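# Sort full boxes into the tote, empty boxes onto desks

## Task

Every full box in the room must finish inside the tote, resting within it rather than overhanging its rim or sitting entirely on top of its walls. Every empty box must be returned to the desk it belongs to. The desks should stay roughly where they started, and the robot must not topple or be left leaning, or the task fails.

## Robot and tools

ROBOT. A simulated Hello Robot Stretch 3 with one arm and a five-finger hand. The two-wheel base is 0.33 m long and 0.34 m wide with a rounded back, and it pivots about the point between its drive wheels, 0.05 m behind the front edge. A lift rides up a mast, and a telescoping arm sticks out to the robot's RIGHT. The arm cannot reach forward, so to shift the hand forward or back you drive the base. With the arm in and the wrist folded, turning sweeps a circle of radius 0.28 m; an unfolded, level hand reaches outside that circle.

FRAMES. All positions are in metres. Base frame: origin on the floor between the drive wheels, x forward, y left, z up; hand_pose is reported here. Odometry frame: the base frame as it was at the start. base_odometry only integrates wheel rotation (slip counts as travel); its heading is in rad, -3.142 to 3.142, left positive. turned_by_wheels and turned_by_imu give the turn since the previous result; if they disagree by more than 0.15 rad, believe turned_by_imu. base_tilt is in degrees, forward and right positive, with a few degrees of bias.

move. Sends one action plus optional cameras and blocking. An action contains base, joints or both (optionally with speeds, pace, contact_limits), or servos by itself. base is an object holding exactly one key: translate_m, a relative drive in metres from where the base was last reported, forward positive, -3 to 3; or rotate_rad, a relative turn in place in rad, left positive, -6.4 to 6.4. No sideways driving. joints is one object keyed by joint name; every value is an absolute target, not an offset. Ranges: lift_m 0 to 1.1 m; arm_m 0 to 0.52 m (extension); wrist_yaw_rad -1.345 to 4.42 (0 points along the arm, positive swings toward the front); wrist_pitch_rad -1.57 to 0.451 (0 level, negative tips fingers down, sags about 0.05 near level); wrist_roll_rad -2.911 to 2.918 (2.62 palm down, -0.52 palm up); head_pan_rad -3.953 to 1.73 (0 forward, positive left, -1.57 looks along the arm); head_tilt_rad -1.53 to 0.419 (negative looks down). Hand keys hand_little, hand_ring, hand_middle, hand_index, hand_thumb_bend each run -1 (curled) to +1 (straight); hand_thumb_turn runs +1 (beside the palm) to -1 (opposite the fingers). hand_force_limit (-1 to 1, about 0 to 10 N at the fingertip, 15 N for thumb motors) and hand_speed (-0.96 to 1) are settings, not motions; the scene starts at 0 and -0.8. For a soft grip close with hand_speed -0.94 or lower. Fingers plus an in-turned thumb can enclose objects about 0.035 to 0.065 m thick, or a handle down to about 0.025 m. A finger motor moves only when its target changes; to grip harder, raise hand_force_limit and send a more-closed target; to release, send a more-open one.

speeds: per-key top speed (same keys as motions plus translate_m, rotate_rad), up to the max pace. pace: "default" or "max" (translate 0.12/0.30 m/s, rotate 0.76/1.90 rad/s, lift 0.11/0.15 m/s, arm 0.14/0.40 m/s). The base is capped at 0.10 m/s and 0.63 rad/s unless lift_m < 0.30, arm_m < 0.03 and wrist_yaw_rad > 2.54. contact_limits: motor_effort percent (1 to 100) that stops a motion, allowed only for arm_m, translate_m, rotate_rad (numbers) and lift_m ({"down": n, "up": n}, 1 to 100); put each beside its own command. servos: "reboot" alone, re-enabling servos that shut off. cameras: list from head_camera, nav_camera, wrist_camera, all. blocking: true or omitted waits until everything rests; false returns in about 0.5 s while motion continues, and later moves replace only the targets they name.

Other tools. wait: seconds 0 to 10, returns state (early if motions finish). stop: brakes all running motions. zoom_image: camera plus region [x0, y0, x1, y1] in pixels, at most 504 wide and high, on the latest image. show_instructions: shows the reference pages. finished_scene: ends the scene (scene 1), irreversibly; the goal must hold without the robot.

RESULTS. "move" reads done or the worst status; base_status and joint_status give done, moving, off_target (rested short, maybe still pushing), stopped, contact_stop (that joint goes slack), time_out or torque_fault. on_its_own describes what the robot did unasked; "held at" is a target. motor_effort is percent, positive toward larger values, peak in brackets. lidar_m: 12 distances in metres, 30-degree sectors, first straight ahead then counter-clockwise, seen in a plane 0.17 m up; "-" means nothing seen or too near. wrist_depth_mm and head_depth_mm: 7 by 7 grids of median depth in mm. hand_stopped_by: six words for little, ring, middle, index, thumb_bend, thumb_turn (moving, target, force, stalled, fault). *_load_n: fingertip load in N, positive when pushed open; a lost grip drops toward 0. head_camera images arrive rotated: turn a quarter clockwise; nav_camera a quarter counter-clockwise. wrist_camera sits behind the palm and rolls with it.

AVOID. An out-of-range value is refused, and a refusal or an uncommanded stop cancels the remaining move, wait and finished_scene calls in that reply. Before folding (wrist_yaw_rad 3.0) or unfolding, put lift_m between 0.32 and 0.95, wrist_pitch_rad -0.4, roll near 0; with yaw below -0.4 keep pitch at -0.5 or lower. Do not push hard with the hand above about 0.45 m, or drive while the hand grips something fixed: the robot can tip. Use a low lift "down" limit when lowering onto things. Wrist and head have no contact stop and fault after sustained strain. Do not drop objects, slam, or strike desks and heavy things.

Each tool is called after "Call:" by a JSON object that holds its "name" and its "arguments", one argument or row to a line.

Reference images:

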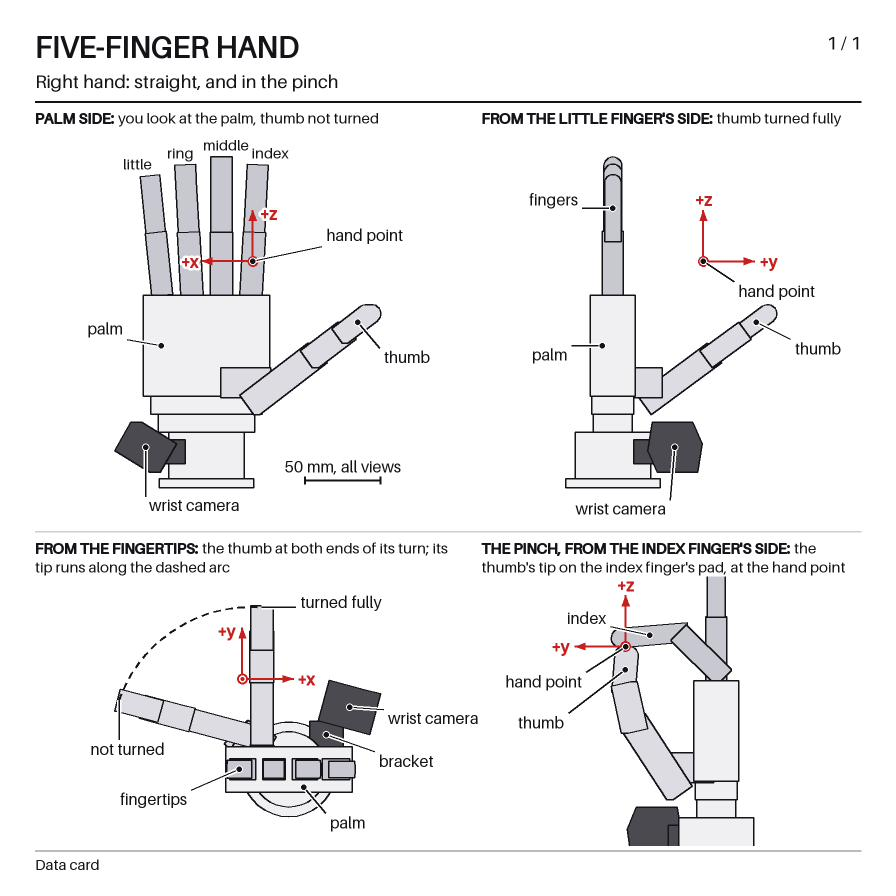

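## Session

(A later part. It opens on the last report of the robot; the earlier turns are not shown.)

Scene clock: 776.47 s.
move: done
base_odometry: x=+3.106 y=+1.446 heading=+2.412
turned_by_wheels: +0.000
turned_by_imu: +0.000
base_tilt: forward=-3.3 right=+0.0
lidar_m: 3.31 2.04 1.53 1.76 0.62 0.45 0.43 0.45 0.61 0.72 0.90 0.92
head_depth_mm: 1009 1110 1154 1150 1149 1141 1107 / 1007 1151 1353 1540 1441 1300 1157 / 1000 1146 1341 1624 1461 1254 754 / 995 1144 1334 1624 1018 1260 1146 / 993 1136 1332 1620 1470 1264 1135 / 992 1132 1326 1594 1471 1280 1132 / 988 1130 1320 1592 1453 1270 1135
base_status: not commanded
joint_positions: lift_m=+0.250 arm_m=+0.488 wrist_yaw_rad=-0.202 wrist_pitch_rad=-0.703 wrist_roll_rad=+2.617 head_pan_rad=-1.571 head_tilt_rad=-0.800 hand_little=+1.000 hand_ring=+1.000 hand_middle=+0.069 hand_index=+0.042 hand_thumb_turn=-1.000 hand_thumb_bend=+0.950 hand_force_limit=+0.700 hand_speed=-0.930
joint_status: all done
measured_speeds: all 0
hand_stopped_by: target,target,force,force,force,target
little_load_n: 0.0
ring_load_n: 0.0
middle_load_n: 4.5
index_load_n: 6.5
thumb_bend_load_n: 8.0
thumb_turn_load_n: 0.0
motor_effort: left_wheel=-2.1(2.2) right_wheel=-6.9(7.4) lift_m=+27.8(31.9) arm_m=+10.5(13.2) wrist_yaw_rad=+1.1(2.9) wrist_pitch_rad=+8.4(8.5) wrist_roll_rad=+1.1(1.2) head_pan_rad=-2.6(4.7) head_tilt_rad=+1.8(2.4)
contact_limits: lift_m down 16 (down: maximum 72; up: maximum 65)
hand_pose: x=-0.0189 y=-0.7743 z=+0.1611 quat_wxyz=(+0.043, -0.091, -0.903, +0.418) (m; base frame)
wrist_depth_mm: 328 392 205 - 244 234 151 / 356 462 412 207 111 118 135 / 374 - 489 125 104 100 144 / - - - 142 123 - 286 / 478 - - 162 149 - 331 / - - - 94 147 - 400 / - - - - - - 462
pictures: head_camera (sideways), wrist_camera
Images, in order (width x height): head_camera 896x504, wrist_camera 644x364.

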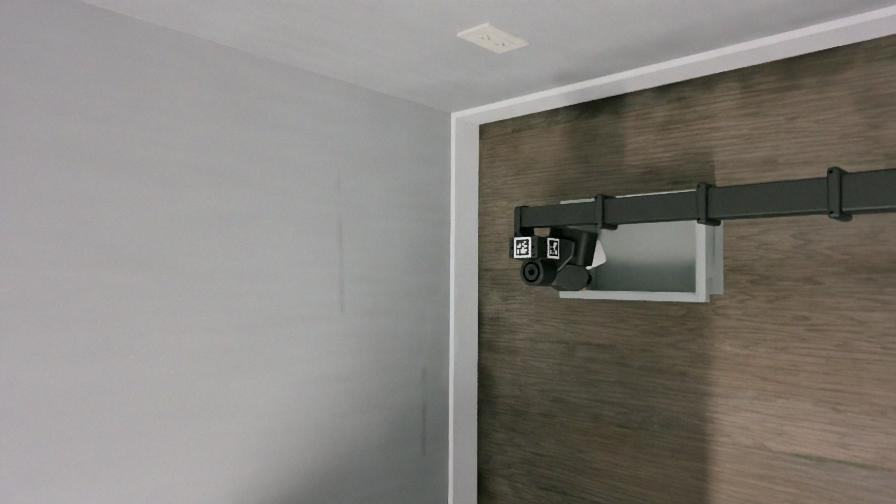

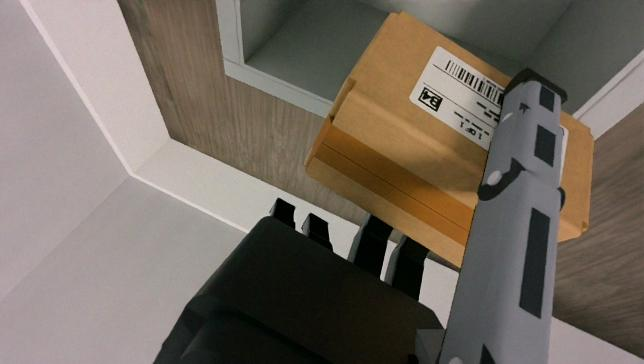

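Call:
{"name": "move", "arguments": {
  "joints": {"arm_m": 0.474, "hand_ring": 0.2, "hand_little": 0.0, "hand_force_limit": -0.7, "hand_speed": -0.8},
  "base": {"translate_m": 0.014},
  "cameras": ["wrist_camera"]
}}

Call:
{"name": "move", "arguments": {
  "joints": {"lift_m": 0.17},
  "contact_limits": {"lift_m": {"down": 14}},
  "speeds": {"lift_m": 0.05},
  "cameras": ["head_camera", "wrist_camera"]
}}

Call:
{"name": "zoom_image", "arguments": {
  "camera": "head_camera",
  "region": [480, 140, 760, 340]
}}

Scene clock: 796.13 s.
move: done
base_odometry: x=+3.095 y=+1.455 heading=+2.412
turned_by_wheels: +0.000
turned_by_imu: +0.001
base_tilt: forward=-3.3 right=+0.0
lidar_m: 3.29 2.05 1.52 1.81 0.64 0.47 0.45 0.46 0.63 0.70 0.89 1.19
head_depth_mm: 1010 1129 1191 1188 1185 1181 1122 / 1002 1155 1357 1532 1479 1301 1157 / 1004 1153 1343 1634 1468 1247 750 / 998 1145 1332 1614 1000 1262 1143 / 996 1135 1336 1607 1474 1281 1131 / 991 1130 1322 1603 1479 1274 1137 / 987 1131 1320 1598 1466 1272 1123
base_status: done
joint_positions: lift_m=+0.250 arm_m=+0.474 wrist_yaw_rad=-0.201 wrist_pitch_rad=-0.703 wrist_roll_rad=+2.617 head_pan_rad=-1.571 head_tilt_rad=-0.800 hand_little=+0.004 hand_ring=+0.200 hand_middle=+0.068 hand_index=+0.042 hand_thumb_turn=-1.000 hand_thumb_bend=+0.950 hand_force_limit=-0.700 hand_speed=-0.800
joint_status: all done
measured_speeds: all 0
hand_stopped_by: force,target,force,force,force,target
little_load_n: 5.5
ring_load_n: 0.0
middle_load_n: 2.5
index_load_n: 6.0
thumb_bend_load_n: 9.5
thumb_turn_load_n: 4.5
motor_effort: left_wheel=+2.8(7.9) right_wheel=+5.5(7.7) lift_m=+33.5(33.8) arm_m=-10.5(13.8) wrist_yaw_rad=+0.1(3.0) wrist_pitch_rad=+8.1(8.5) wrist_roll_rad=+1.0(1.2) head_pan_rad=-1.9(4.7) head_tilt_rad=+1.3(2.1)
contact_limits: lift_m down 16 (down: maximum 72; up: maximum 65)
hand_pose: x=-0.0189 y=-0.7604 z=+0.1611 quat_wxyz=(+0.043, -0.091, -0.903, +0.418) (m; base frame)
wrist_depth_mm: - 395 203 271 243 234 123 / 367 465 226 102 110 118 139 / 381 553 492 125 104 100 252 / - 554 554 141 123 90 284 / 490 - - 151 149 - 332 / - - - 94 147 - 403 / - - - - - - 459
pictures: wrist_camera
Images, in order (width x height): wrist_camera 644x364.

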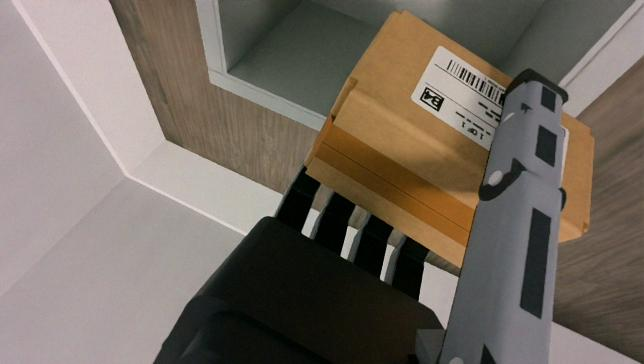

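Scene clock: 798.27 s.
move: done
base_odometry: x=+3.095 y=+1.455 heading=+2.412
turned_by_wheels: +0.000
turned_by_imu: +0.000
base_tilt: forward=-3.3 right=+0.0
lidar_m: 3.29 2.05 1.52 1.81 0.64 0.47 0.45 0.46 0.63 1.13 0.89 1.19
head_depth_mm: 1010 1136 1188 1187 1178 1178 1122 / 1002 1152 1351 1534 1475 1303 1156 / 1000 1143 1349 1631 1461 1252 1098 / 999 1143 1334 1632 1085 1245 1140 / 996 1137 1335 1614 1482 1261 1143 / 991 1133 1325 1586 1467 1271 1131 / 987 1135 1324 1587 1460 1270 1126
base_status: not commanded
joint_positions: lift_m=+0.170 arm_m=+0.474 wrist_yaw_rad=-0.201 wrist_pitch_rad=-0.695 wrist_roll_rad=+2.623 head_pan_rad=-1.571 head_tilt_rad=-0.799 hand_little=+0.003 hand_ring=+0.200 hand_middle=+0.068 hand_index=+0.041 hand_thumb_turn=-1.000 hand_thumb_bend=+0.950 hand_force_limit=-0.700 hand_speed=-0.800
joint_status: all done
measured_speeds: all 0
hand_stopped_by: force,target,force,force,force,target
little_load_n: 0.0
ring_load_n: 0.0
middle_load_n: 3.5
index_load_n: 2.0
thumb_bend_load_n: 10.5
thumb_turn_load_n: 1.5
motor_effort: left_wheel=+2.3(3.1) right_wheel=+4.4(5.9) lift_m=+23.7(32.7) arm_m=-3.7(10.7) wrist_yaw_rad=+0.8(4.7) wrist_pitch_rad=+6.8(10.1) wrist_roll_rad=-0.8(1.3) head_pan_rad=-2.7(4.2) head_tilt_rad=+1.3(1.8)
contact_limits: lift_m down 14 (down: maximum 72; up: maximum 65)
hand_pose: x=-0.0189 y=-0.7623 z=+0.0824 quat_wxyz=(+0.042, -0.093, -0.901, +0.422) (m; base frame)
wrist_depth_mm: 113 134 199 207 181 133 142 / - 149 206 233 196 119 117 / - 175 205 209 113 100 100 / - 193 189 173 141 - 86 / - - 107 155 165 - 87 / - - - 94 132 - 276 / - - - - - - 349
pictures: head_camera (sideways), wrist_camera
Images, in order (width x height): head_camera 896x504, wrist_camera 644x364.

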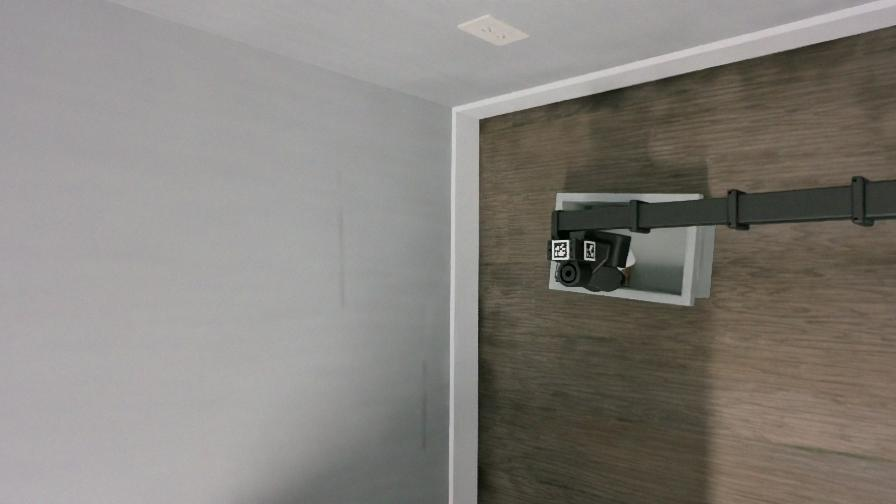

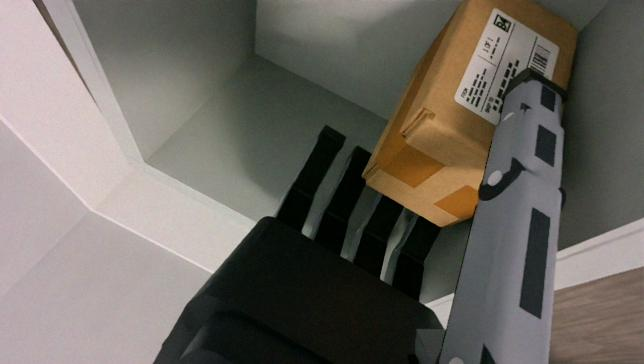

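Scaled by 1.800 from the camera's 896x504 image, which has a finer 1280x720 frame.

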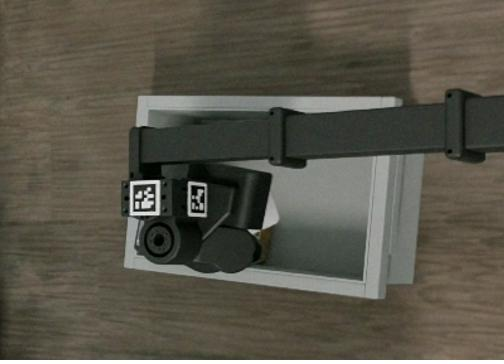

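Call:
{"name": "move", "arguments": {
  "base": {"translate_m": -0.025},
  "speeds": {"translate_m": 0.03},
  "cameras": ["wrist_camera"]
}}

Call:
{"name": "move", "arguments": {
  "joints": {"lift_m": 0.135},
  "contact_limits": {"lift_m": {"down": 12}},
  "speeds": {"lift_m": 0.03},
  "cameras": ["head_camera", "wrist_camera"]
}}

Scene clock: 803.93 s.
move: done
base_odometry: x=+3.114 y=+1.439 heading=+2.412
turned_by_wheels: +0.000
turned_by_imu: +0.000
base_tilt: forward=-3.3 right=+0.0
lidar_m: 3.31 2.05 1.53 1.72 0.61 0.44 0.42 0.44 0.60 1.13 0.91 0.92
head_depth_mm: 1011 1108 1126 1118 1115 1116 1078 / 1003 1153 1357 1524 1446 1300 1153 / 1004 1146 1347 1622 1494 1279 1099 / 997 1146 1341 1615 1086 1243 1146 / 992 1141 1337 1616 1471 1261 1136 / 993 1132 1324 1595 1472 1281 1138 / 985 1135 1324 1595 1462 1272 1125
base_status: done
joint_positions: lift_m=+0.170 arm_m=+0.474 wrist_yaw_rad=-0.198 wrist_pitch_rad=-0.692 wrist_roll_rad=+2.623 head_pan_rad=-1.571 head_tilt_rad=-0.799 hand_little=+0.003 hand_ring=+0.200 hand_middle=+0.068 hand_index=+0.041 hand_thumb_turn=-1.000 hand_thumb_bend=+0.950 hand_force_limit=-0.700 hand_speed=-0.800
joint_status: not commanded
measured_speeds: all 0
hand_stopped_by: force,target,force,force,force,target
little_load_n: 0.0
ring_load_n: 0.0
middle_load_n: 5.0
index_load_n: 3.0
thumb_bend_load_n: 10.0
thumb_turn_load_n: 1.5
motor_effort: left_wheel=-1.2(8.4) right_wheel=-9.7(9.9) lift_m=+30.8(31.7) arm_m=+11.7(12.2) wrist_yaw_rad=-1.2(2.1) wrist_pitch_rad=+6.2(6.6) wrist_roll_rad=-0.8(0.9) head_pan_rad=-2.7(3.8) head_tilt_rad=-1.1(1.3)
contact_limits: lift_m down 14 (down: maximum 72; up: maximum 65)
hand_pose: x=-0.0186 y=-0.7630 z=+0.0828 quat_wxyz=(+0.041, -0.092, -0.901, +0.423) (m; base frame)
wrist_depth_mm: - 108 150 206 181 134 147 / - 128 177 232 197 119 154 / - 147 200 210 114 101 141 / - 509 186 174 140 - 128 / - - 107 155 165 - 119 / - - - 94 132 - 109 / - - - - - - 349
pictures: wrist_camera
Images, in order (width x height): wrist_camera 644x364.

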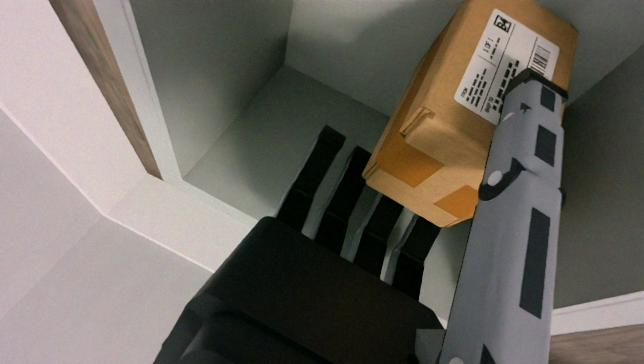

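Scene clock: 805.63 s.
move: done
base_odometry: x=+3.114 y=+1.439 heading=+2.412
turned_by_wheels: +0.000
turned_by_imu: +0.000
base_tilt: forward=-3.3 right=+0.0
lidar_m: 3.32 2.07 1.53 1.72 0.60 0.44 0.42 0.44 0.59 1.13 0.90 0.92
head_depth_mm: 1009 1105 1118 1116 1115 1115 1078 / 1009 1152 1347 1534 1438 1297 1151 / 1000 1150 1347 1630 1487 1279 1112 / 995 1139 1341 1609 1109 1243 1132 / 994 1136 1325 1606 1475 1266 1138 / 991 1126 1320 1612 1463 1272 1132 / 990 1125 1327 1588 1462 1273 1125
base_status: not commanded
joint_positions: lift_m=+0.135 arm_m=+0.474 wrist_yaw_rad=-0.199 wrist_pitch_rad=-0.644 wrist_roll_rad=+2.628 head_pan_rad=-1.571 head_tilt_rad=-0.799 hand_little=+0.003 hand_ring=+0.200 hand_middle=+0.068 hand_index=+0.042 hand_thumb_turn=-1.000 hand_thumb_bend=+0.950 hand_force_limit=-0.700 hand_speed=-0.800
joint_status: all done
measured_speeds: all 0
hand_stopped_by: force,target,force,force,force,target
little_load_n: 0.0
ring_load_n: -0.5
middle_load_n: 5.5
index_load_n: 6.5
thumb_bend_load_n: 7.0
thumb_turn_load_n: 0.0
motor_effort: left_wheel=-0.5(1.4) right_wheel=-4.7(9.8) lift_m=+27.3(29.5) arm_m=+3.3(12.3) wrist_yaw_rad=-2.0(2.6) wrist_pitch_rad=-2.8(6.4) wrist_roll_rad=-2.4(2.6) head_pan_rad=-1.7(4.0) head_tilt_rad=-0.5(1.7)
contact_limits: lift_m down 12 (down: maximum 72; up: maximum 65)
hand_pose: x=-0.0206 y=-0.7736 z=+0.0549 quat_wxyz=(+0.043, -0.093, -0.890, +0.445) (m; base frame)
wrist_depth_mm: - 105 149 175 155 133 123 / - 120 178 205 172 119 136 / - 124 191 209 108 101 146 / 376 153 178 171 112 94 130 / 476 - 165 146 122 - 121 / - - - 94 143 - 110 / - - - - - - 104
pictures: head_camera (sideways), wrist_camera
Images, in order (width x height): head_camera 896x504, wrist_camera 644x364.

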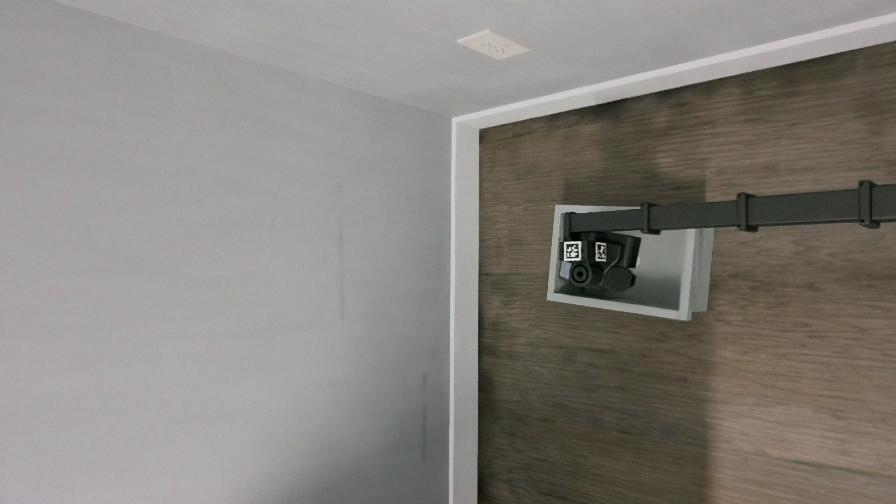

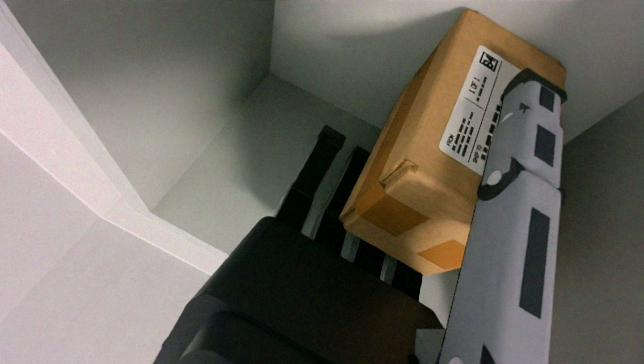

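Call:
{"name": "move", "arguments": {
  "joints": {"hand_thumb_bend": 1, "hand_index": 0.35, "hand_middle": 0.35, "hand_ring": 0.35, "hand_little": 0.35, "hand_speed": -0.8},
  "cameras": ["wrist_camera"]
}}

Scene clock: 809.77 s.
move: done
base_odometry: x=+3.114 y=+1.439 heading=+2.412
turned_by_wheels: +0.000
turned_by_imu: +0.000
base_tilt: forward=-3.3 right=+0.0
lidar_m: 3.31 2.06 1.53 1.72 0.61 0.44 0.42 0.44 0.59 1.14 0.90 0.92
head_depth_mm: 1009 1109 1124 1121 1118 1112 1080 / 1002 1153 1354 1538 1441 1297 1151 / 1003 1147 1354 1620 1489 1277 1116 / 993 1146 1333 1616 1115 1247 1129 / 995 1141 1332 1617 1475 1268 1140 / 994 1131 1327 1595 1468 1273 1134 / 991 1132 1321 1589 1452 1273 1126
base_status: not commanded
joint_positions: lift_m=+0.135 arm_m=+0.474 wrist_yaw_rad=-0.199 wrist_pitch_rad=-0.686 wrist_roll_rad=+2.625 head_pan_rad=-1.571 head_tilt_rad=-0.799 hand_little=+0.350 hand_ring=+0.350 hand_middle=+0.350 hand_index=+0.350 hand_thumb_turn=-1.000 hand_thumb_bend=+1.000 hand_force_limit=-0.700 hand_speed=-0.800
joint_status: all done
measured_speeds: all 0
hand_stopped_by: target,target,target,target,target,target
little_load_n: 0.0
ring_load_n: 0.0
middle_load_n: 0.0
index_load_n: 0.0
thumb_bend_load_n: 0.0
thumb_turn_load_n: 0.0
motor_effort: left_wheel=-0.8(1.3) right_wheel=-4.2(4.9) lift_m=+25.9(28.0) arm_m=-3.9(12.6) wrist_yaw_rad=-0.7(2.1) wrist_pitch_rad=+5.1(5.6) wrist_roll_rad=-1.6(2.4) head_pan_rad=-1.4(3.6) head_tilt_rad=-2.7(3.0)
contact_limits: lift_m down 12 (down: maximum 72; up: maximum 65)
hand_pose: x=-0.0189 y=-0.7644 z=+0.0487 quat_wxyz=(+0.041, -0.093, -0.899, +0.426) (m; base frame)
wrist_depth_mm: - 103 149 168 149 133 121 / - 118 180 194 157 136 132 / - 124 201 216 117 95 138 / - 147 190 182 100 93 130 / - 166 169 143 110 - 119 / 451 - - 94 129 - 108 / - - - - - - 104
pictures: wrist_camera
Images, in order (width x height): wrist_camera 644x364.

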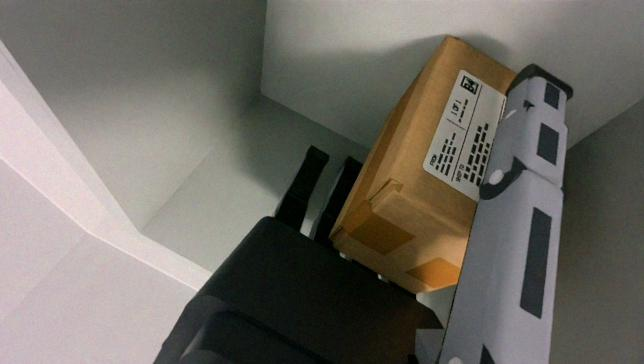

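Call:
{"name": "move", "arguments": {
  "joints": {"lift_m": 0.165},
  "speeds": {"lift_m": 0.03},
  "cameras": ["wrist_camera"]
}}

Scene clock: 813.30 s.
move: done
base_odometry: x=+3.114 y=+1.439 heading=+2.412
turned_by_wheels: +0.000
turned_by_imu: +0.000
base_tilt: forward=-3.4 right=+0.0
lidar_m: 3.31 2.06 1.53 1.71 0.61 0.44 0.42 0.44 0.59 1.14 0.91 0.92
head_depth_mm: 1011 1105 1129 1118 1113 1113 1078 / 1010 1151 1349 1547 1433 1296 1155 / 1001 1149 1344 1622 1489 1275 1091 / 997 1144 1337 1632 1090 1246 1143 / 991 1134 1327 1617 1477 1264 1134 / 994 1137 1329 1608 1472 1284 1132 / 991 1130 1321 1588 1450 1275 1126
base_status: not commanded
joint_positions: lift_m=+0.165 arm_m=+0.474 wrist_yaw_rad=-0.199 wrist_pitch_rad=-0.687 wrist_roll_rad=+2.625 head_pan_rad=-1.571 head_tilt_rad=-0.799 hand_little=+0.350 hand_ring=+0.350 hand_middle=+0.350 hand_index=+0.350 hand_thumb_turn=-1.000 hand_thumb_bend=+1.000 hand_force_limit=-0.700 hand_speed=-0.800
joint_status: all done
measured_speeds: all 0
hand_stopped_by: target,target,target,target,target,target
little_load_n: 0.0
ring_load_n: 0.0
middle_load_n: 0.0
index_load_n: 0.0
thumb_bend_load_n: 0.0
thumb_turn_load_n: 0.0
motor_effort: left_wheel=-0.8(1.4) right_wheel=-4.7(5.0) lift_m=+31.3(33.0) arm_m=+9.9(12.0) wrist_yaw_rad=-1.1(1.7) wrist_pitch_rad=+5.4(5.5) wrist_roll_rad=-1.6(1.7) head_pan_rad=-1.6(4.1) head_tilt_rad=-2.5(3.8)
hand_pose: x=-0.0189 y=-0.7642 z=+0.0786 quat_wxyz=(+0.041, -0.093, -0.899, +0.426) (m; base frame)
wrist_depth_mm: - 103 149 201 178 155 145 / - 120 176 230 174 128 152 / - 145 202 216 121 96 140 / - 184 190 182 139 - 130 / - - 113 159 171 - 119 / 449 - - 94 132 - 107 / - - - - - - 118
pictures: wrist_camera
Images, in order (width x height): wrist_camera 644x364.

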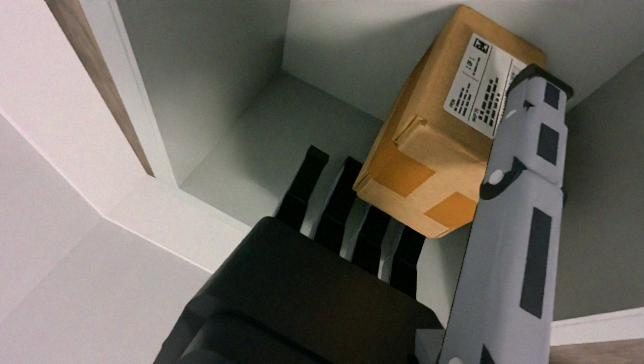

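Call:
{"name": "move", "arguments": {
  "joints": {"lift_m": 0.3},
  "cameras": ["wrist_camera"]
}}

Scene clock: 818.03 s.
move: done
base_odometry: x=+3.114 y=+1.439 heading=+2.412
turned_by_wheels: +0.000
turned_by_imu: +0.000
base_tilt: forward=-3.3 right=+0.0
lidar_m: 3.30 2.06 1.53 1.71 0.60 0.44 0.42 0.44 0.60 1.13 0.91 0.92
head_depth_mm: 1005 1106 1122 1126 1116 1116 1079 / 1004 1152 1366 1532 1439 1292 1150 / 1003 1150 1343 1618 1469 814 703 / 1000 1141 1327 1579 994 1256 1145 / 994 1138 1334 1612 1469 1261 1138 / 994 1130 1325 1595 1469 1278 1134 / 989 1126 1320 1590 1458 1276 1127
base_status: not commanded
joint_positions: lift_m=+0.300 arm_m=+0.474 wrist_yaw_rad=-0.199 wrist_pitch_rad=-0.687 wrist_roll_rad=+2.625 head_pan_rad=-1.571 head_tilt_rad=-0.799 hand_little=+0.350 hand_ring=+0.350 hand_middle=+0.350 hand_index=+0.350 hand_thumb_turn=-1.000 hand_thumb_bend=+1.000 hand_force_limit=-0.700 hand_speed=-0.800
joint_status: all done
measured_speeds: all 0
hand_stopped_by: target,target,target,target,target,target
little_load_n: 0.0
ring_load_n: 0.0
middle_load_n: 0.5
index_load_n: 0.0
thumb_bend_load_n: 0.0
thumb_turn_load_n: 0.0
motor_effort: left_wheel=-1.1(1.3) right_wheel=-4.5(5.0) lift_m=+31.5(33.3) arm_m=+1.4(4.9) wrist_yaw_rad=-0.3(1.8) wrist_pitch_rad=+5.4(5.6) wrist_roll_rad=-1.5(1.6) head_pan_rad=-1.5(3.2) head_tilt_rad=-4.4(4.8)
hand_pose: x=-0.0188 y=-0.7640 z=+0.2135 quat_wxyz=(+0.041, -0.093, -0.899, +0.425) (m; base frame)
wrist_depth_mm: 338 - 419 242 296 204 167 / 354 - 491 265 - 227 180 / 365 - 563 488 433 96 310 / - 551 - 178 460 - 357 / - - - 156 176 - 409 / 460 - - 94 132 - 481 / - - - - - - -
pictures: wrist_camera
Images, in order (width x height): wrist_camera 644x364.

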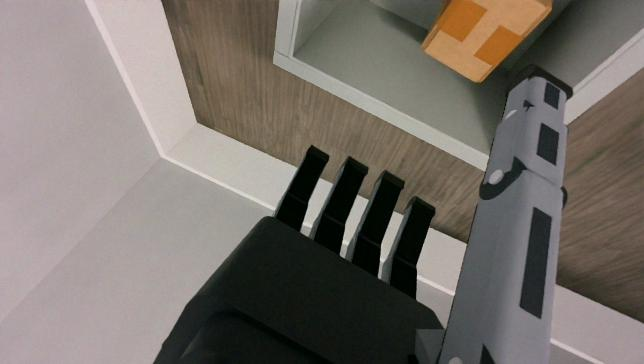

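Call:
{"name": "move", "arguments": {
  "base": {"translate_m": 0.8},
  "joints": {"lift_m": 1.0, "arm_m": 0.4, "hand_ring": 1, "hand_little": 1, "wrist_yaw_rad": 0, "head_tilt_rad": -0.6},
  "pace": "max"
}}

Call:
{"name": "move", "arguments": {
  "base": {"translate_m": 0.75},
  "cameras": ["head_camera"]
}}

Scene clock: 834.03 s.
move: done
base_odometry: x=+2.518 y=+1.972 heading=+2.412
turned_by_wheels: +0.000
turned_by_imu: -0.001
base_tilt: forward=-3.2 right=+0.1
lidar_m: 2.08 2.12 1.57 1.46 1.75 1.27 1.22 1.26 1.17 0.66 0.66 0.68
head_depth_mm: 957 1015 1242 1339 660 545 1224 / 943 368 1151 833 655 540 1217 / 912 449 1074 825 652 536 1200 / 932 469 565 815 645 534 1199 / 940 1037 1051 809 641 532 1201 / 937 1038 1093 802 636 529 1195 / 935 1032 1078 796 634 526 1167
base_status: done
joint_positions: lift_m=+1.000 arm_m=+0.400 wrist_yaw_rad=-0.002 wrist_pitch_rad=-0.689 wrist_roll_rad=+2.625 head_pan_rad=-1.571 head_tilt_rad=-0.600 hand_little=+1.000 hand_ring=+1.000 hand_middle=+0.350 hand_index=+0.350 hand_thumb_turn=-1.000 hand_thumb_bend=+1.000 hand_force_limit=-0.700 hand_speed=-0.800
joint_status: all done
measured_speeds: all 0
hand_stopped_by: target,target,target,target,target,target
little_load_n: 0.0
ring_load_n: 0.0
middle_load_n: 0.0
index_load_n: 0.0
thumb_bend_load_n: 0.0
thumb_turn_load_n: 0.0
motor_effort: left_wheel=+6.1(10.0) right_wheel=+0.2(13.0) lift_m=+25.5(34.2) arm_m=+11.1(13.5) wrist_yaw_rad=+1.4(7.9) wrist_pitch_rad=+5.7(6.0) wrist_roll_rad=-1.4(1.6) head_pan_rad=-0.9(3.0) head_tilt_rad=+2.7(4.6)
hand_pose: x=+0.0096 y=-0.6863 z=+0.9132 quat_wxyz=(-0.001, -0.004, -0.905, +0.426) (m; base frame)
wrist_depth_mm: - 294 265 230 203 183 164 / - - 296 265 230 196 180 / - - - 296 266 96 200 / - - - - 278 - 228 / - - - 162 177 - 264 / - - - 94 132 - 295 / - - - - - - -
pictures: none

Scene clock: 842.67 s.
move: done
base_odometry: x=+1.959 y=+2.472 heading=+2.412
turned_by_wheels: +0.000
turned_by_imu: -0.003
base_tilt: forward=-3.3 right=+0.1
lidar_m: 1.34 1.76 1.66 1.45 1.97 2.05 1.96 1.08 0.51 0.71 0.73 1.57
head_depth_mm: 954 1012 1050 756 661 544 1203 / 935 368 1092 834 655 541 1216 / 906 450 1075 829 651 538 1210 / 926 470 565 817 647 535 1227 / 933 1029 1053 811 645 531 1201 / 928 1028 1096 806 638 529 1198 / 929 1024 1082 722 636 526 1181
base_status: done
joint_positions: lift_m=+1.000 arm_m=+0.400 wrist_yaw_rad=-0.002 wrist_pitch_rad=-0.689 wrist_roll_rad=+2.625 head_pan_rad=-1.571 head_tilt_rad=-0.600 hand_little=+1.000 hand_ring=+1.000 hand_middle=+0.350 hand_index=+0.350 hand_thumb_turn=-1.000 hand_thumb_bend=+1.000 hand_force_limit=-0.700 hand_speed=-0.800
joint_status: not commanded
measured_speeds: all 0
hand_stopped_by: target,target,target,target,target,target
little_load_n: 0.0
ring_load_n: 0.0
middle_load_n: 0.0
index_load_n: 0.0
thumb_bend_load_n: 0.0
thumb_turn_load_n: 0.0
motor_effort: left_wheel=+6.1(11.2) right_wheel=+1.9(11.2) lift_m=+26.9(27.4) arm_m=+9.6(11.6) wrist_yaw_rad=+1.8(3.1) wrist_pitch_rad=+5.8(6.0) wrist_roll_rad=-1.5(1.6) head_pan_rad=-0.9(3.1) head_tilt_rad=+3.0(3.6)
hand_pose: x=+0.0096 y=-0.6863 z=+0.9132 quat_wxyz=(-0.001, -0.004, -0.905, +0.426) (m; base frame)
wrist_depth_mm: - 295 268 230 206 184 165 / - - 295 267 231 199 180 / - - - 295 266 96 199 / - - - - 280 - 230 / - - - 161 177 - 263 / - - - 94 132 - 298 / - - - - - - -
pictures: head_camera (sideways)
Images, in order (width x height): head_camera 896x504.

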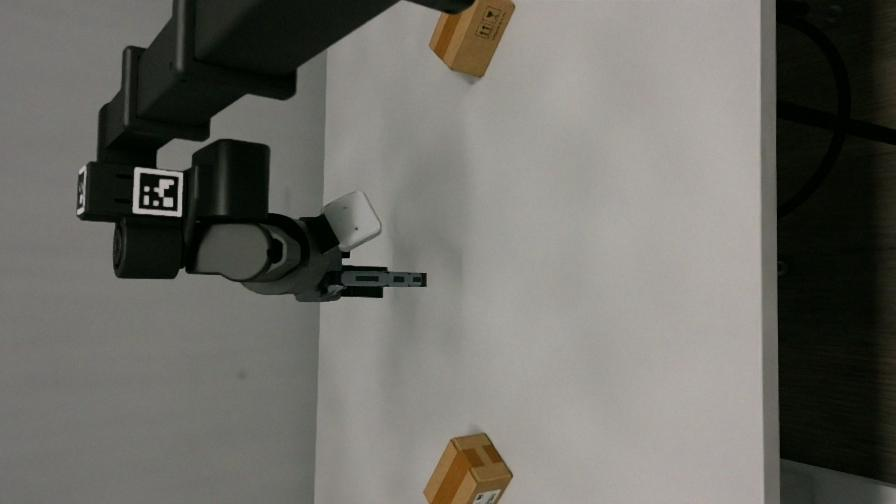

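Call:
{"name": "move", "arguments": {
  "base": {"translate_m": 0.25},
  "cameras": ["head_camera", "wrist_camera"]
}}

Call:
{"name": "zoom_image", "arguments": {
  "camera": "head_camera",
  "region": [380, 160, 560, 340]
}}

Scene clock: 849.67 s.
move: done
base_odometry: x=+1.772 y=+2.639 heading=+2.412
turned_by_wheels: +0.000
turned_by_imu: +0.000
base_tilt: forward=-3.3 right=+0.1
lidar_m: 1.08 1.60 1.56 1.48 1.50 2.30 2.21 0.66 0.78 0.66 1.15 1.55
head_depth_mm: 950 1008 1045 843 660 544 1249 / 929 368 1085 832 655 542 1248 / 904 450 1073 829 651 537 1233 / 923 469 565 735 646 535 1209 / 930 1029 1055 808 641 531 1189 / 925 1024 1093 804 638 529 1189 / 926 1019 1126 797 633 524 1188
base_status: done
joint_positions: lift_m=+1.000 arm_m=+0.400 wrist_yaw_rad=-0.002 wrist_pitch_rad=-0.689 wrist_roll_rad=+2.625 head_pan_rad=-1.571 head_tilt_rad=-0.600 hand_little=+1.000 hand_ring=+1.000 hand_middle=+0.350 hand_index=+0.350 hand_thumb_turn=-1.000 hand_thumb_bend=+1.000 hand_force_limit=-0.700 hand_speed=-0.800
joint_status: not commanded
measured_speeds: all 0
hand_stopped_by: target,target,target,target,target,target
little_load_n: -0.5
ring_load_n: 0.0
middle_load_n: 0.0
index_load_n: 0.0
thumb_bend_load_n: 0.0
thumb_turn_load_n: 0.0
motor_effort: left_wheel=+6.3(10.0) right_wheel=+0.7(11.3) lift_m=+28.0(28.5) arm_m=+8.3(9.3) wrist_yaw_rad=+1.3(3.2) wrist_pitch_rad=+5.6(6.0) wrist_roll_rad=-1.5(1.6) head_pan_rad=-0.6(2.0) head_tilt_rad=+1.8(3.2)
hand_pose: x=+0.0096 y=-0.6863 z=+0.9132 quat_wxyz=(-0.001, -0.004, -0.905, +0.426) (m; base frame)
wrist_depth_mm: - 298 265 230 204 137 156 / - - 296 265 232 151 177 / - - - 296 266 96 199 / - - - - 278 - 228 / - - - 162 177 - 265 / - - - 94 131 - 292 / - - - - - - -
pictures: head_camera (sideways), wrist_camera
Images, in order (width x height): head_camera 896x504, wrist_camera 644x364.

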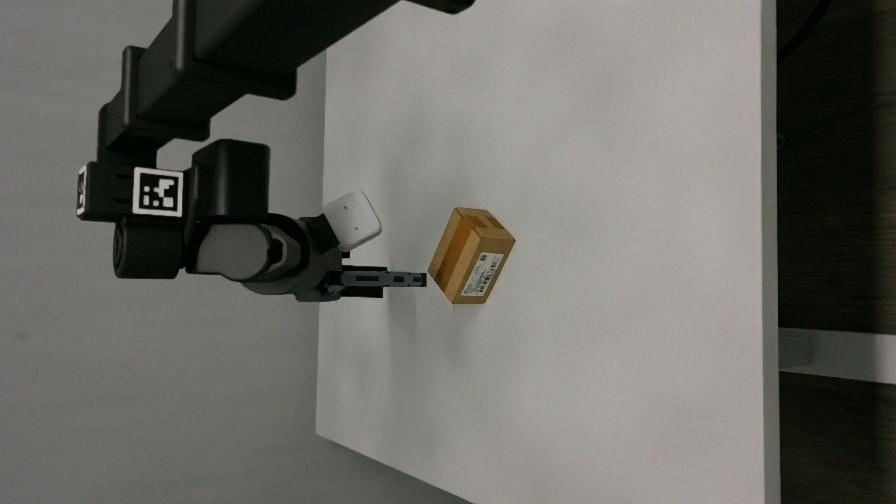

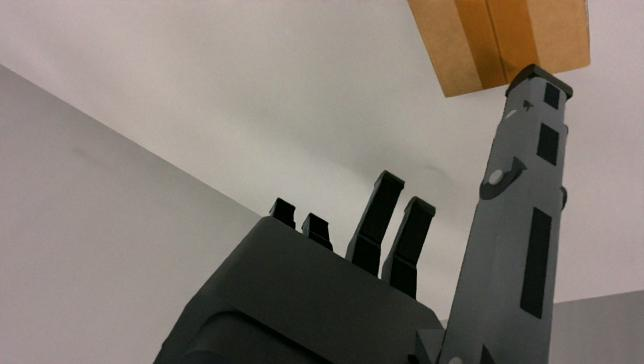

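Scaled by 2.800 from the camera's 896x504 image, which has a finer 1280x720 frame.

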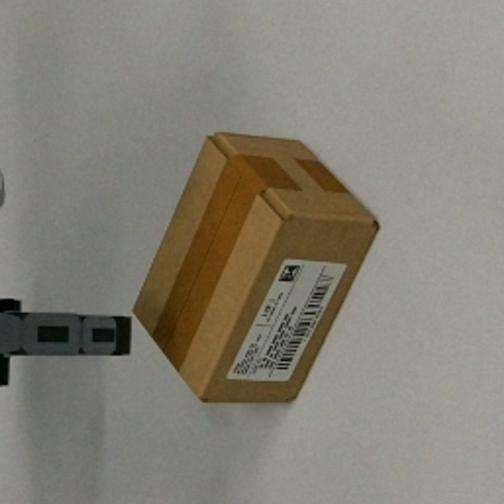

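Call:
{"name": "move", "arguments": {
  "base": {"translate_m": 0.0566},
  "joints": {"wrist_yaw_rad": -0.65, "arm_m": 0.38, "hand_index": 0.42, "hand_middle": 0.42}
}}

Call:
{"name": "move", "arguments": {
  "joints": {"lift_m": 0.95},
  "contact_limits": {"lift_m": {"down": 12}},
  "cameras": ["head_camera", "wrist_camera"]
}}

Call:
{"name": "zoom_image", "arguments": {
  "camera": "head_camera",
  "region": [400, 120, 560, 280]
}}

Scene clock: 857.67 s.
move: done
base_odometry: x=+1.730 y=+2.676 heading=+2.412
turned_by_wheels: +0.000
turned_by_imu: +0.000
base_tilt: forward=-3.3 right=+0.1
lidar_m: 1.03 1.53 1.54 1.49 1.51 2.37 2.27 0.70 0.80 0.65 1.15 1.55
head_depth_mm: 948 356 1043 845 661 544 1252 / 934 356 1093 833 655 541 1249 / 913 431 544 742 652 538 1243 / 924 434 510 760 645 535 1234 / 926 1030 1092 814 641 532 1191 / 927 1028 1096 806 639 529 1200 / 926 1019 1145 1265 635 525 1196
base_status: done
joint_positions: lift_m=+1.000 arm_m=+0.380 wrist_yaw_rad=-0.648 wrist_pitch_rad=-0.689 wrist_roll_rad=+2.625 head_pan_rad=-1.571 head_tilt_rad=-0.600 hand_little=+1.000 hand_ring=+1.000 hand_middle=+0.420 hand_index=+0.420 hand_thumb_turn=-1.000 hand_thumb_bend=+1.000 hand_force_limit=-0.700 hand_speed=-0.800
joint_status: all done
measured_speeds: all 0
hand_stopped_by: target,target,target,target,target,target
little_load_n: 0.0
ring_load_n: 0.0
middle_load_n: -0.5
index_load_n: 0.0
thumb_bend_load_n: 0.0
thumb_turn_load_n: 0.0
motor_effort: left_wheel=+7.1(11.4) right_wheel=+2.2(5.9) lift_m=+29.1(29.3) arm_m=-10.9(13.2) wrist_yaw_rad=-0.9(4.5) wrist_pitch_rad=+5.5(5.9) wrist_roll_rad=-1.5(1.5) head_pan_rad=-0.2(2.0) head_tilt_rad=+2.5(2.5)
hand_pose: x=-0.0818 y=-0.6564 z=+0.9132 quat_wxyz=(+0.135, -0.291, -0.857, +0.404) (m; base frame)
wrist_depth_mm: - 297 268 231 164 149 163 / 422 - 297 266 174 152 160 / - - - 296 268 98 199 / - - - - 280 - 230 / - - - 162 182 - 264 / - - - 94 132 - 297 / - - - - - - -
pictures: none

Scene clock: 858.97 s.
move: done
base_odometry: x=+1.730 y=+2.676 heading=+2.412
turned_by_wheels: +0.000
turned_by_imu: +0.000
base_tilt: forward=-3.3 right=+0.1
lidar_m: 1.03 1.53 1.54 1.50 1.50 2.36 2.27 0.70 0.80 0.65 1.15 1.54
head_depth_mm: 947 1048 329 - 640 544 1249 / 945 995 341 801 657 540 1246 / 940 469 476 713 653 538 1239 / 935 989 472 740 646 535 1235 / 934 1030 1095 814 641 532 1191 / 930 1025 1100 807 639 529 1201 / 923 1019 1141 1267 636 526 1192
base_status: not commanded
joint_positions: lift_m=+0.950 arm_m=+0.380 wrist_yaw_rad=-0.648 wrist_pitch_rad=-0.689 wrist_roll_rad=+2.625 head_pan_rad=-1.571 head_tilt_rad=-0.600 hand_little=+1.000 hand_ring=+1.000 hand_middle=+0.420 hand_index=+0.420 hand_thumb_turn=-1.000 hand_thumb_bend=+1.000 hand_force_limit=-0.700 hand_speed=-0.800
joint_status: all done
measured_speeds: all 0
hand_stopped_by: target,target,target,target,target,target
little_load_n: 0.0
ring_load_n: 0.0
middle_load_n: 0.0
index_load_n: 0.0
thumb_bend_load_n: 0.0
thumb_turn_load_n: 0.0
motor_effort: left_wheel=+6.8(7.5) right_wheel=+2.5(3.0) lift_m=+26.5(28.1) arm_m=-10.1(11.3) wrist_yaw_rad=-0.8(2.7) wrist_pitch_rad=+5.7(5.9) wrist_roll_rad=-1.3(1.6) head_pan_rad=-0.1(1.6) head_tilt_rad=+1.4(2.5)
contact_limits: lift_m down 12 (down: maximum 72; up: maximum 65)
hand_pose: x=-0.0818 y=-0.6564 z=+0.8632 quat_wxyz=(+0.135, -0.291, -0.857, +0.404) (m; base frame)
wrist_depth_mm: 276 237 201 173 141 137 127 / - 281 236 199 121 120 137 / - - 280 237 136 96 134 / - - - 280 158 93 168 / - - - 162 183 - 200 / - - - 94 132 - 237 / - - - - - - 284
pictures: head_camera (sideways), wrist_camera
Images, in order (width x height): head_camera 896x504, wrist_camera 644x364.

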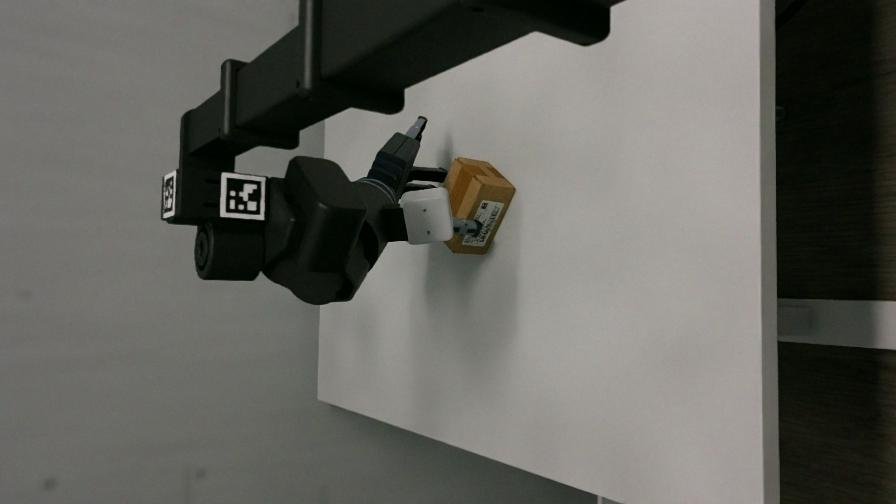

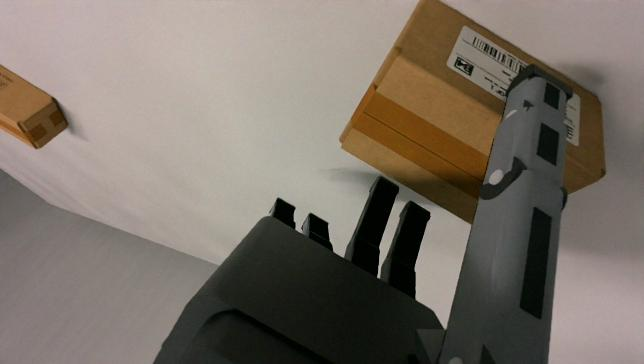

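Scaled by 3.150 from the camera's 896x504 image, which has a finer 1280x720 frame.

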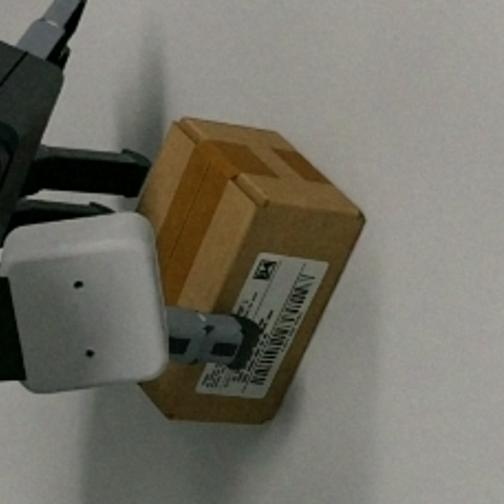

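Call:
{"name": "move", "arguments": {
  "joints": {"lift_m": 0.921},
  "contact_limits": {"lift_m": {"down": 12}}
}}

Call:
{"name": "move", "arguments": {
  "joints": {"hand_index": -0.3, "hand_middle": -0.3, "hand_force_limit": 0.7, "hand_speed": -0.93}
}}

Call:
{"name": "move", "arguments": {
  "joints": {"hand_thumb_bend": 0.55}
}}

Call:
{"name": "move", "arguments": {
  "joints": {"lift_m": 0.927},
  "speeds": {"lift_m": 0.01},
  "cameras": ["head_camera", "wrist_camera"]
}}

Scene clock: 865.57 s.
move: done
base_odometry: x=+1.730 y=+2.676 heading=+2.412
turned_by_wheels: +0.000
turned_by_imu: +0.000
base_tilt: forward=-3.2 right=+0.1
lidar_m: 1.03 1.54 1.54 1.50 1.50 2.37 2.27 0.70 0.80 0.65 1.15 1.55
head_depth_mm: 948 1054 1124 295 - 531 1250 / 942 1032 381 331 655 542 1248 / 939 993 474 713 651 538 1238 / 937 1017 475 734 648 535 1234 / 933 1030 1096 814 643 532 1189 / 927 1022 1098 807 638 528 1193 / 923 1023 1140 1271 635 526 1196
base_status: not commanded
joint_positions: lift_m=+0.921 arm_m=+0.380 wrist_yaw_rad=-0.649 wrist_pitch_rad=-0.687 wrist_roll_rad=+2.625 head_pan_rad=-1.571 head_tilt_rad=-0.600 hand_little=+1.000 hand_ring=+1.000 hand_middle=+0.420 hand_index=+0.420 hand_thumb_turn=-1.000 hand_thumb_bend=+1.000 hand_force_limit=-0.700 hand_speed=-0.800
joint_status: all done
measured_speeds: all 0
hand_stopped_by: target,target,target,target,target,target
little_load_n: 0.0
ring_load_n: 0.0
middle_load_n: -3.0
index_load_n: 0.0
thumb_bend_load_n: 0.0
thumb_turn_load_n: 0.0
motor_effort: left_wheel=+7.2(7.5) right_wheel=+1.9(2.8) lift_m=+22.1(31.4) arm_m=-7.5(8.5) wrist_yaw_rad=-1.3(2.6) wrist_pitch_rad=+5.2(5.9) wrist_roll_rad=-1.3(1.5) head_pan_rad=+0.9(1.6) head_tilt_rad=+2.1(2.4)
contact_limits: lift_m down 12 (down: maximum 72; up: maximum 65)
hand_pose: x=-0.0823 y=-0.6568 z=+0.8346 quat_wxyz=(+0.135, -0.291, -0.856, +0.405) (m; base frame)
wrist_depth_mm: 231 193 163 143 125 112 103 / 284 237 193 165 110 118 110 / - 280 236 191 103 96 122 / - - 282 148 115 - 131 / - - - 174 142 - 152 / - - - 94 132 - 193 / - - - - - - 239
pictures: none

Scene clock: 868.63 s.
move: off_target
base_odometry: x=+1.730 y=+2.676 heading=+2.412
turned_by_wheels: +0.000
turned_by_imu: +0.000
base_tilt: forward=-3.2 right=+0.0
lidar_m: 1.03 1.54 1.54 1.49 1.50 2.36 2.26 0.70 0.80 0.65 1.15 1.55
head_depth_mm: 949 1051 1122 295 - 531 1249 / 944 1035 382 331 657 541 1251 / 939 1000 474 711 651 537 1239 / 938 1019 476 738 647 535 1236 / 931 1035 1098 813 640 532 1193 / 926 1026 1094 804 639 529 1192 / 919 1017 1142 1270 635 525 1197
base_status: not commanded
joint_positions: lift_m=+0.921 arm_m=+0.380 wrist_yaw_rad=-0.649 wrist_pitch_rad=-0.683 wrist_roll_rad=+2.625 head_pan_rad=-1.571 head_tilt_rad=-0.600 hand_little=+1.000 hand_ring=+1.000 hand_middle=+0.043 hand_index=+0.022 hand_thumb_turn=-1.000 hand_thumb_bend=+1.000 hand_force_limit=+0.700 hand_speed=-0.930
joint_status: hand_middle off_target (ended at +0.043, target -0.300); hand_index off_target (ended at +0.022, target -0.300); the others done
measured_speeds: all 0
hand_stopped_by: target,target,force,force,target,target
little_load_n: 0.0
ring_load_n: 0.0
middle_load_n: 10.5
index_load_n: 9.0
thumb_bend_load_n: 1.5
thumb_turn_load_n: -0.5
motor_effort: left_wheel=+6.9(7.4) right_wheel=+1.9(2.2) lift_m=+29.7(31.0) arm_m=-5.6(7.5) wrist_yaw_rad=-1.1(2.0) wrist_pitch_rad=+4.4(5.2) wrist_roll_rad=-1.4(1.6) head_pan_rad=+1.6(2.4) head_tilt_rad=+1.6(2.2)
contact_limits: lift_m down 12 (down: maximum 72; up: maximum 65)
hand_pose: x=-0.0828 y=-0.6574 z=+0.8350 quat_wxyz=(+0.136, -0.291, -0.855, +0.407) (m; base frame)
wrist_depth_mm: 232 193 164 143 124 112 103 / 285 240 192 166 106 116 109 / 398 282 237 194 100 98 120 / - - 283 145 111 96 116 / - - - 179 144 - 104 / - - - 94 132 - 192 / - - - - - - 238
pictures: none

Scene clock: 870.67 s.
move: off_target
base_odometry: x=+1.730 y=+2.676 heading=+2.412
turned_by_wheels: +0.000
turned_by_imu: +0.000
base_tilt: forward=-3.3 right=+0.0
lidar_m: 1.03 1.54 1.54 1.50 1.50 2.36 2.27 0.70 0.80 0.65 1.15 1.55
head_depth_mm: 950 1050 1123 295 - 531 1244 / 947 1027 382 331 656 542 1246 / 944 995 474 709 651 538 1237 / 936 1020 477 735 646 534 1232 / 929 1031 1098 812 642 531 1195 / 929 1026 1098 806 637 528 1198 / 923 1022 1141 1268 636 524 1193
base_status: not commanded
joint_positions: lift_m=+0.921 arm_m=+0.380 wrist_yaw_rad=-0.649 wrist_pitch_rad=-0.683 wrist_roll_rad=+2.625 head_pan_rad=-1.571 head_tilt_rad=-0.600 hand_little=+1.000 hand_ring=+1.000 hand_middle=+0.043 hand_index=+0.023 hand_thumb_turn=-1.000 hand_thumb_bend=+0.974 hand_force_limit=+0.700 hand_speed=-0.930
joint_status: hand_thumb_bend off_target (ended at +0.974, target +0.550)
measured_speeds: all 0
hand_stopped_by: target,target,force,force,force,target
little_load_n: 0.0
ring_load_n: 0.0
middle_load_n: 13.0
index_load_n: 11.0
thumb_bend_load_n: 12.0
thumb_turn_load_n: -1.0
motor_effort: left_wheel=+7.2(7.3) right_wheel=+1.9(2.0) lift_m=+29.4(30.3) arm_m=-3.5(5.8) wrist_yaw_rad=-0.6(2.2) wrist_pitch_rad=+4.5(4.7) wrist_roll_rad=-1.4(1.5) head_pan_rad=+0.0(2.6) head_tilt_rad=+0.9(2.2)
contact_limits: lift_m down 12 (down: maximum 72; up: maximum 65)
hand_pose: x=-0.0828 y=-0.6574 z=+0.8350 quat_wxyz=(+0.136, -0.291, -0.855, +0.407) (m; base frame)
wrist_depth_mm: 231 193 163 143 124 111 103 / 286 240 193 166 106 116 112 / 400 284 237 194 101 96 120 / - - 284 145 112 96 119 / - - - 180 144 - 103 / - - - 94 132 - 192 / - - - - - - 238
pictures: none

Scene clock: 871.60 s.
move: done
base_odometry: x=+1.730 y=+2.676 heading=+2.412
turned_by_wheels: +0.000
turned_by_imu: +0.000
base_tilt: forward=-3.3 right=+0.0
lidar_m: 1.03 1.54 1.54 1.49 1.50 2.36 2.27 0.70 0.80 0.65 1.15 1.55
head_depth_mm: 945 1048 1118 - - 531 1249 / 947 1030 370 748 656 541 1247 / 941 994 475 700 652 538 1236 / 933 1006 475 736 648 535 1234 / 932 1030 1096 812 641 532 1191 / 922 1023 1094 806 638 529 1195 / 921 1017 1136 1274 634 525 1187
base_status: not commanded
joint_positions: lift_m=+0.927 arm_m=+0.380 wrist_yaw_rad=-0.649 wrist_pitch_rad=-0.687 wrist_roll_rad=+2.625 head_pan_rad=-1.571 head_tilt_rad=-0.600 hand_little=+1.000 hand_ring=+1.000 hand_middle=+0.043 hand_index=+0.023 hand_thumb_turn=-1.000 hand_thumb_bend=+0.974 hand_force_limit=+0.700 hand_speed=-0.930
joint_status: all done
measured_speeds: all 0
hand_stopped_by: target,target,force,force,force,target
little_load_n: 0.0
ring_load_n: 0.0
middle_load_n: 13.0
index_load_n: 11.0
thumb_bend_load_n: 12.5
thumb_turn_load_n: -1.0
motor_effort: left_wheel=+7.1(7.2) right_wheel=+1.9(2.0) lift_m=+30.1(32.9) arm_m=-3.6(4.1) wrist_yaw_rad=-0.7(1.3) wrist_pitch_rad=+5.2(5.5) wrist_roll_rad=-1.5(1.5) head_pan_rad=+0.3(2.0) head_tilt_rad=+1.7(2.1)
hand_pose: x=-0.0823 y=-0.6568 z=+0.8405 quat_wxyz=(+0.135, -0.291, -0.856, +0.405) (m; base frame)
wrist_depth_mm: 241 200 172 147 127 116 107 / 291 245 201 172 106 116 120 / - 283 245 203 101 96 122 / - - 286 145 112 96 117 / - - - 162 144 - 103 / - - - 94 132 - 201 / - - - - - - 246
pictures: head_camera (sideways), wrist_camera
Images, in order (width x height): head_camera 896x504, wrist_camera 644x364.

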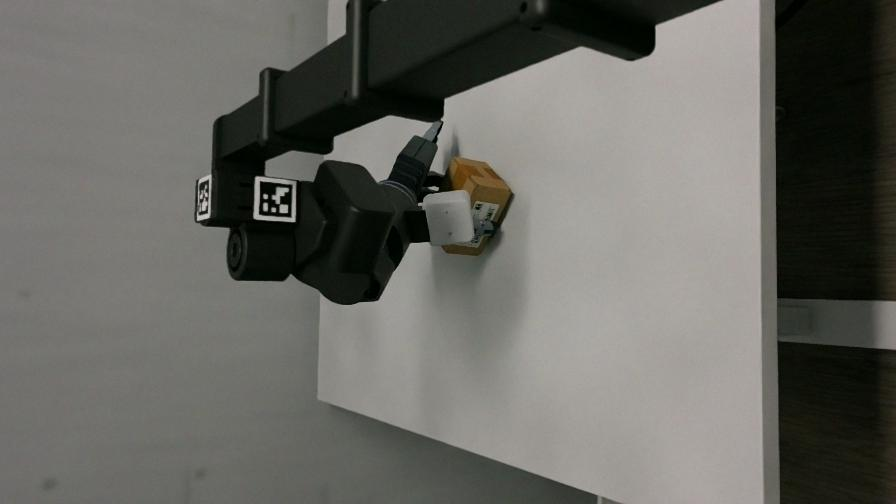

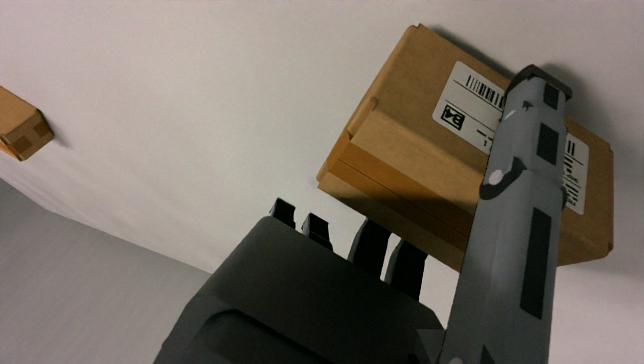

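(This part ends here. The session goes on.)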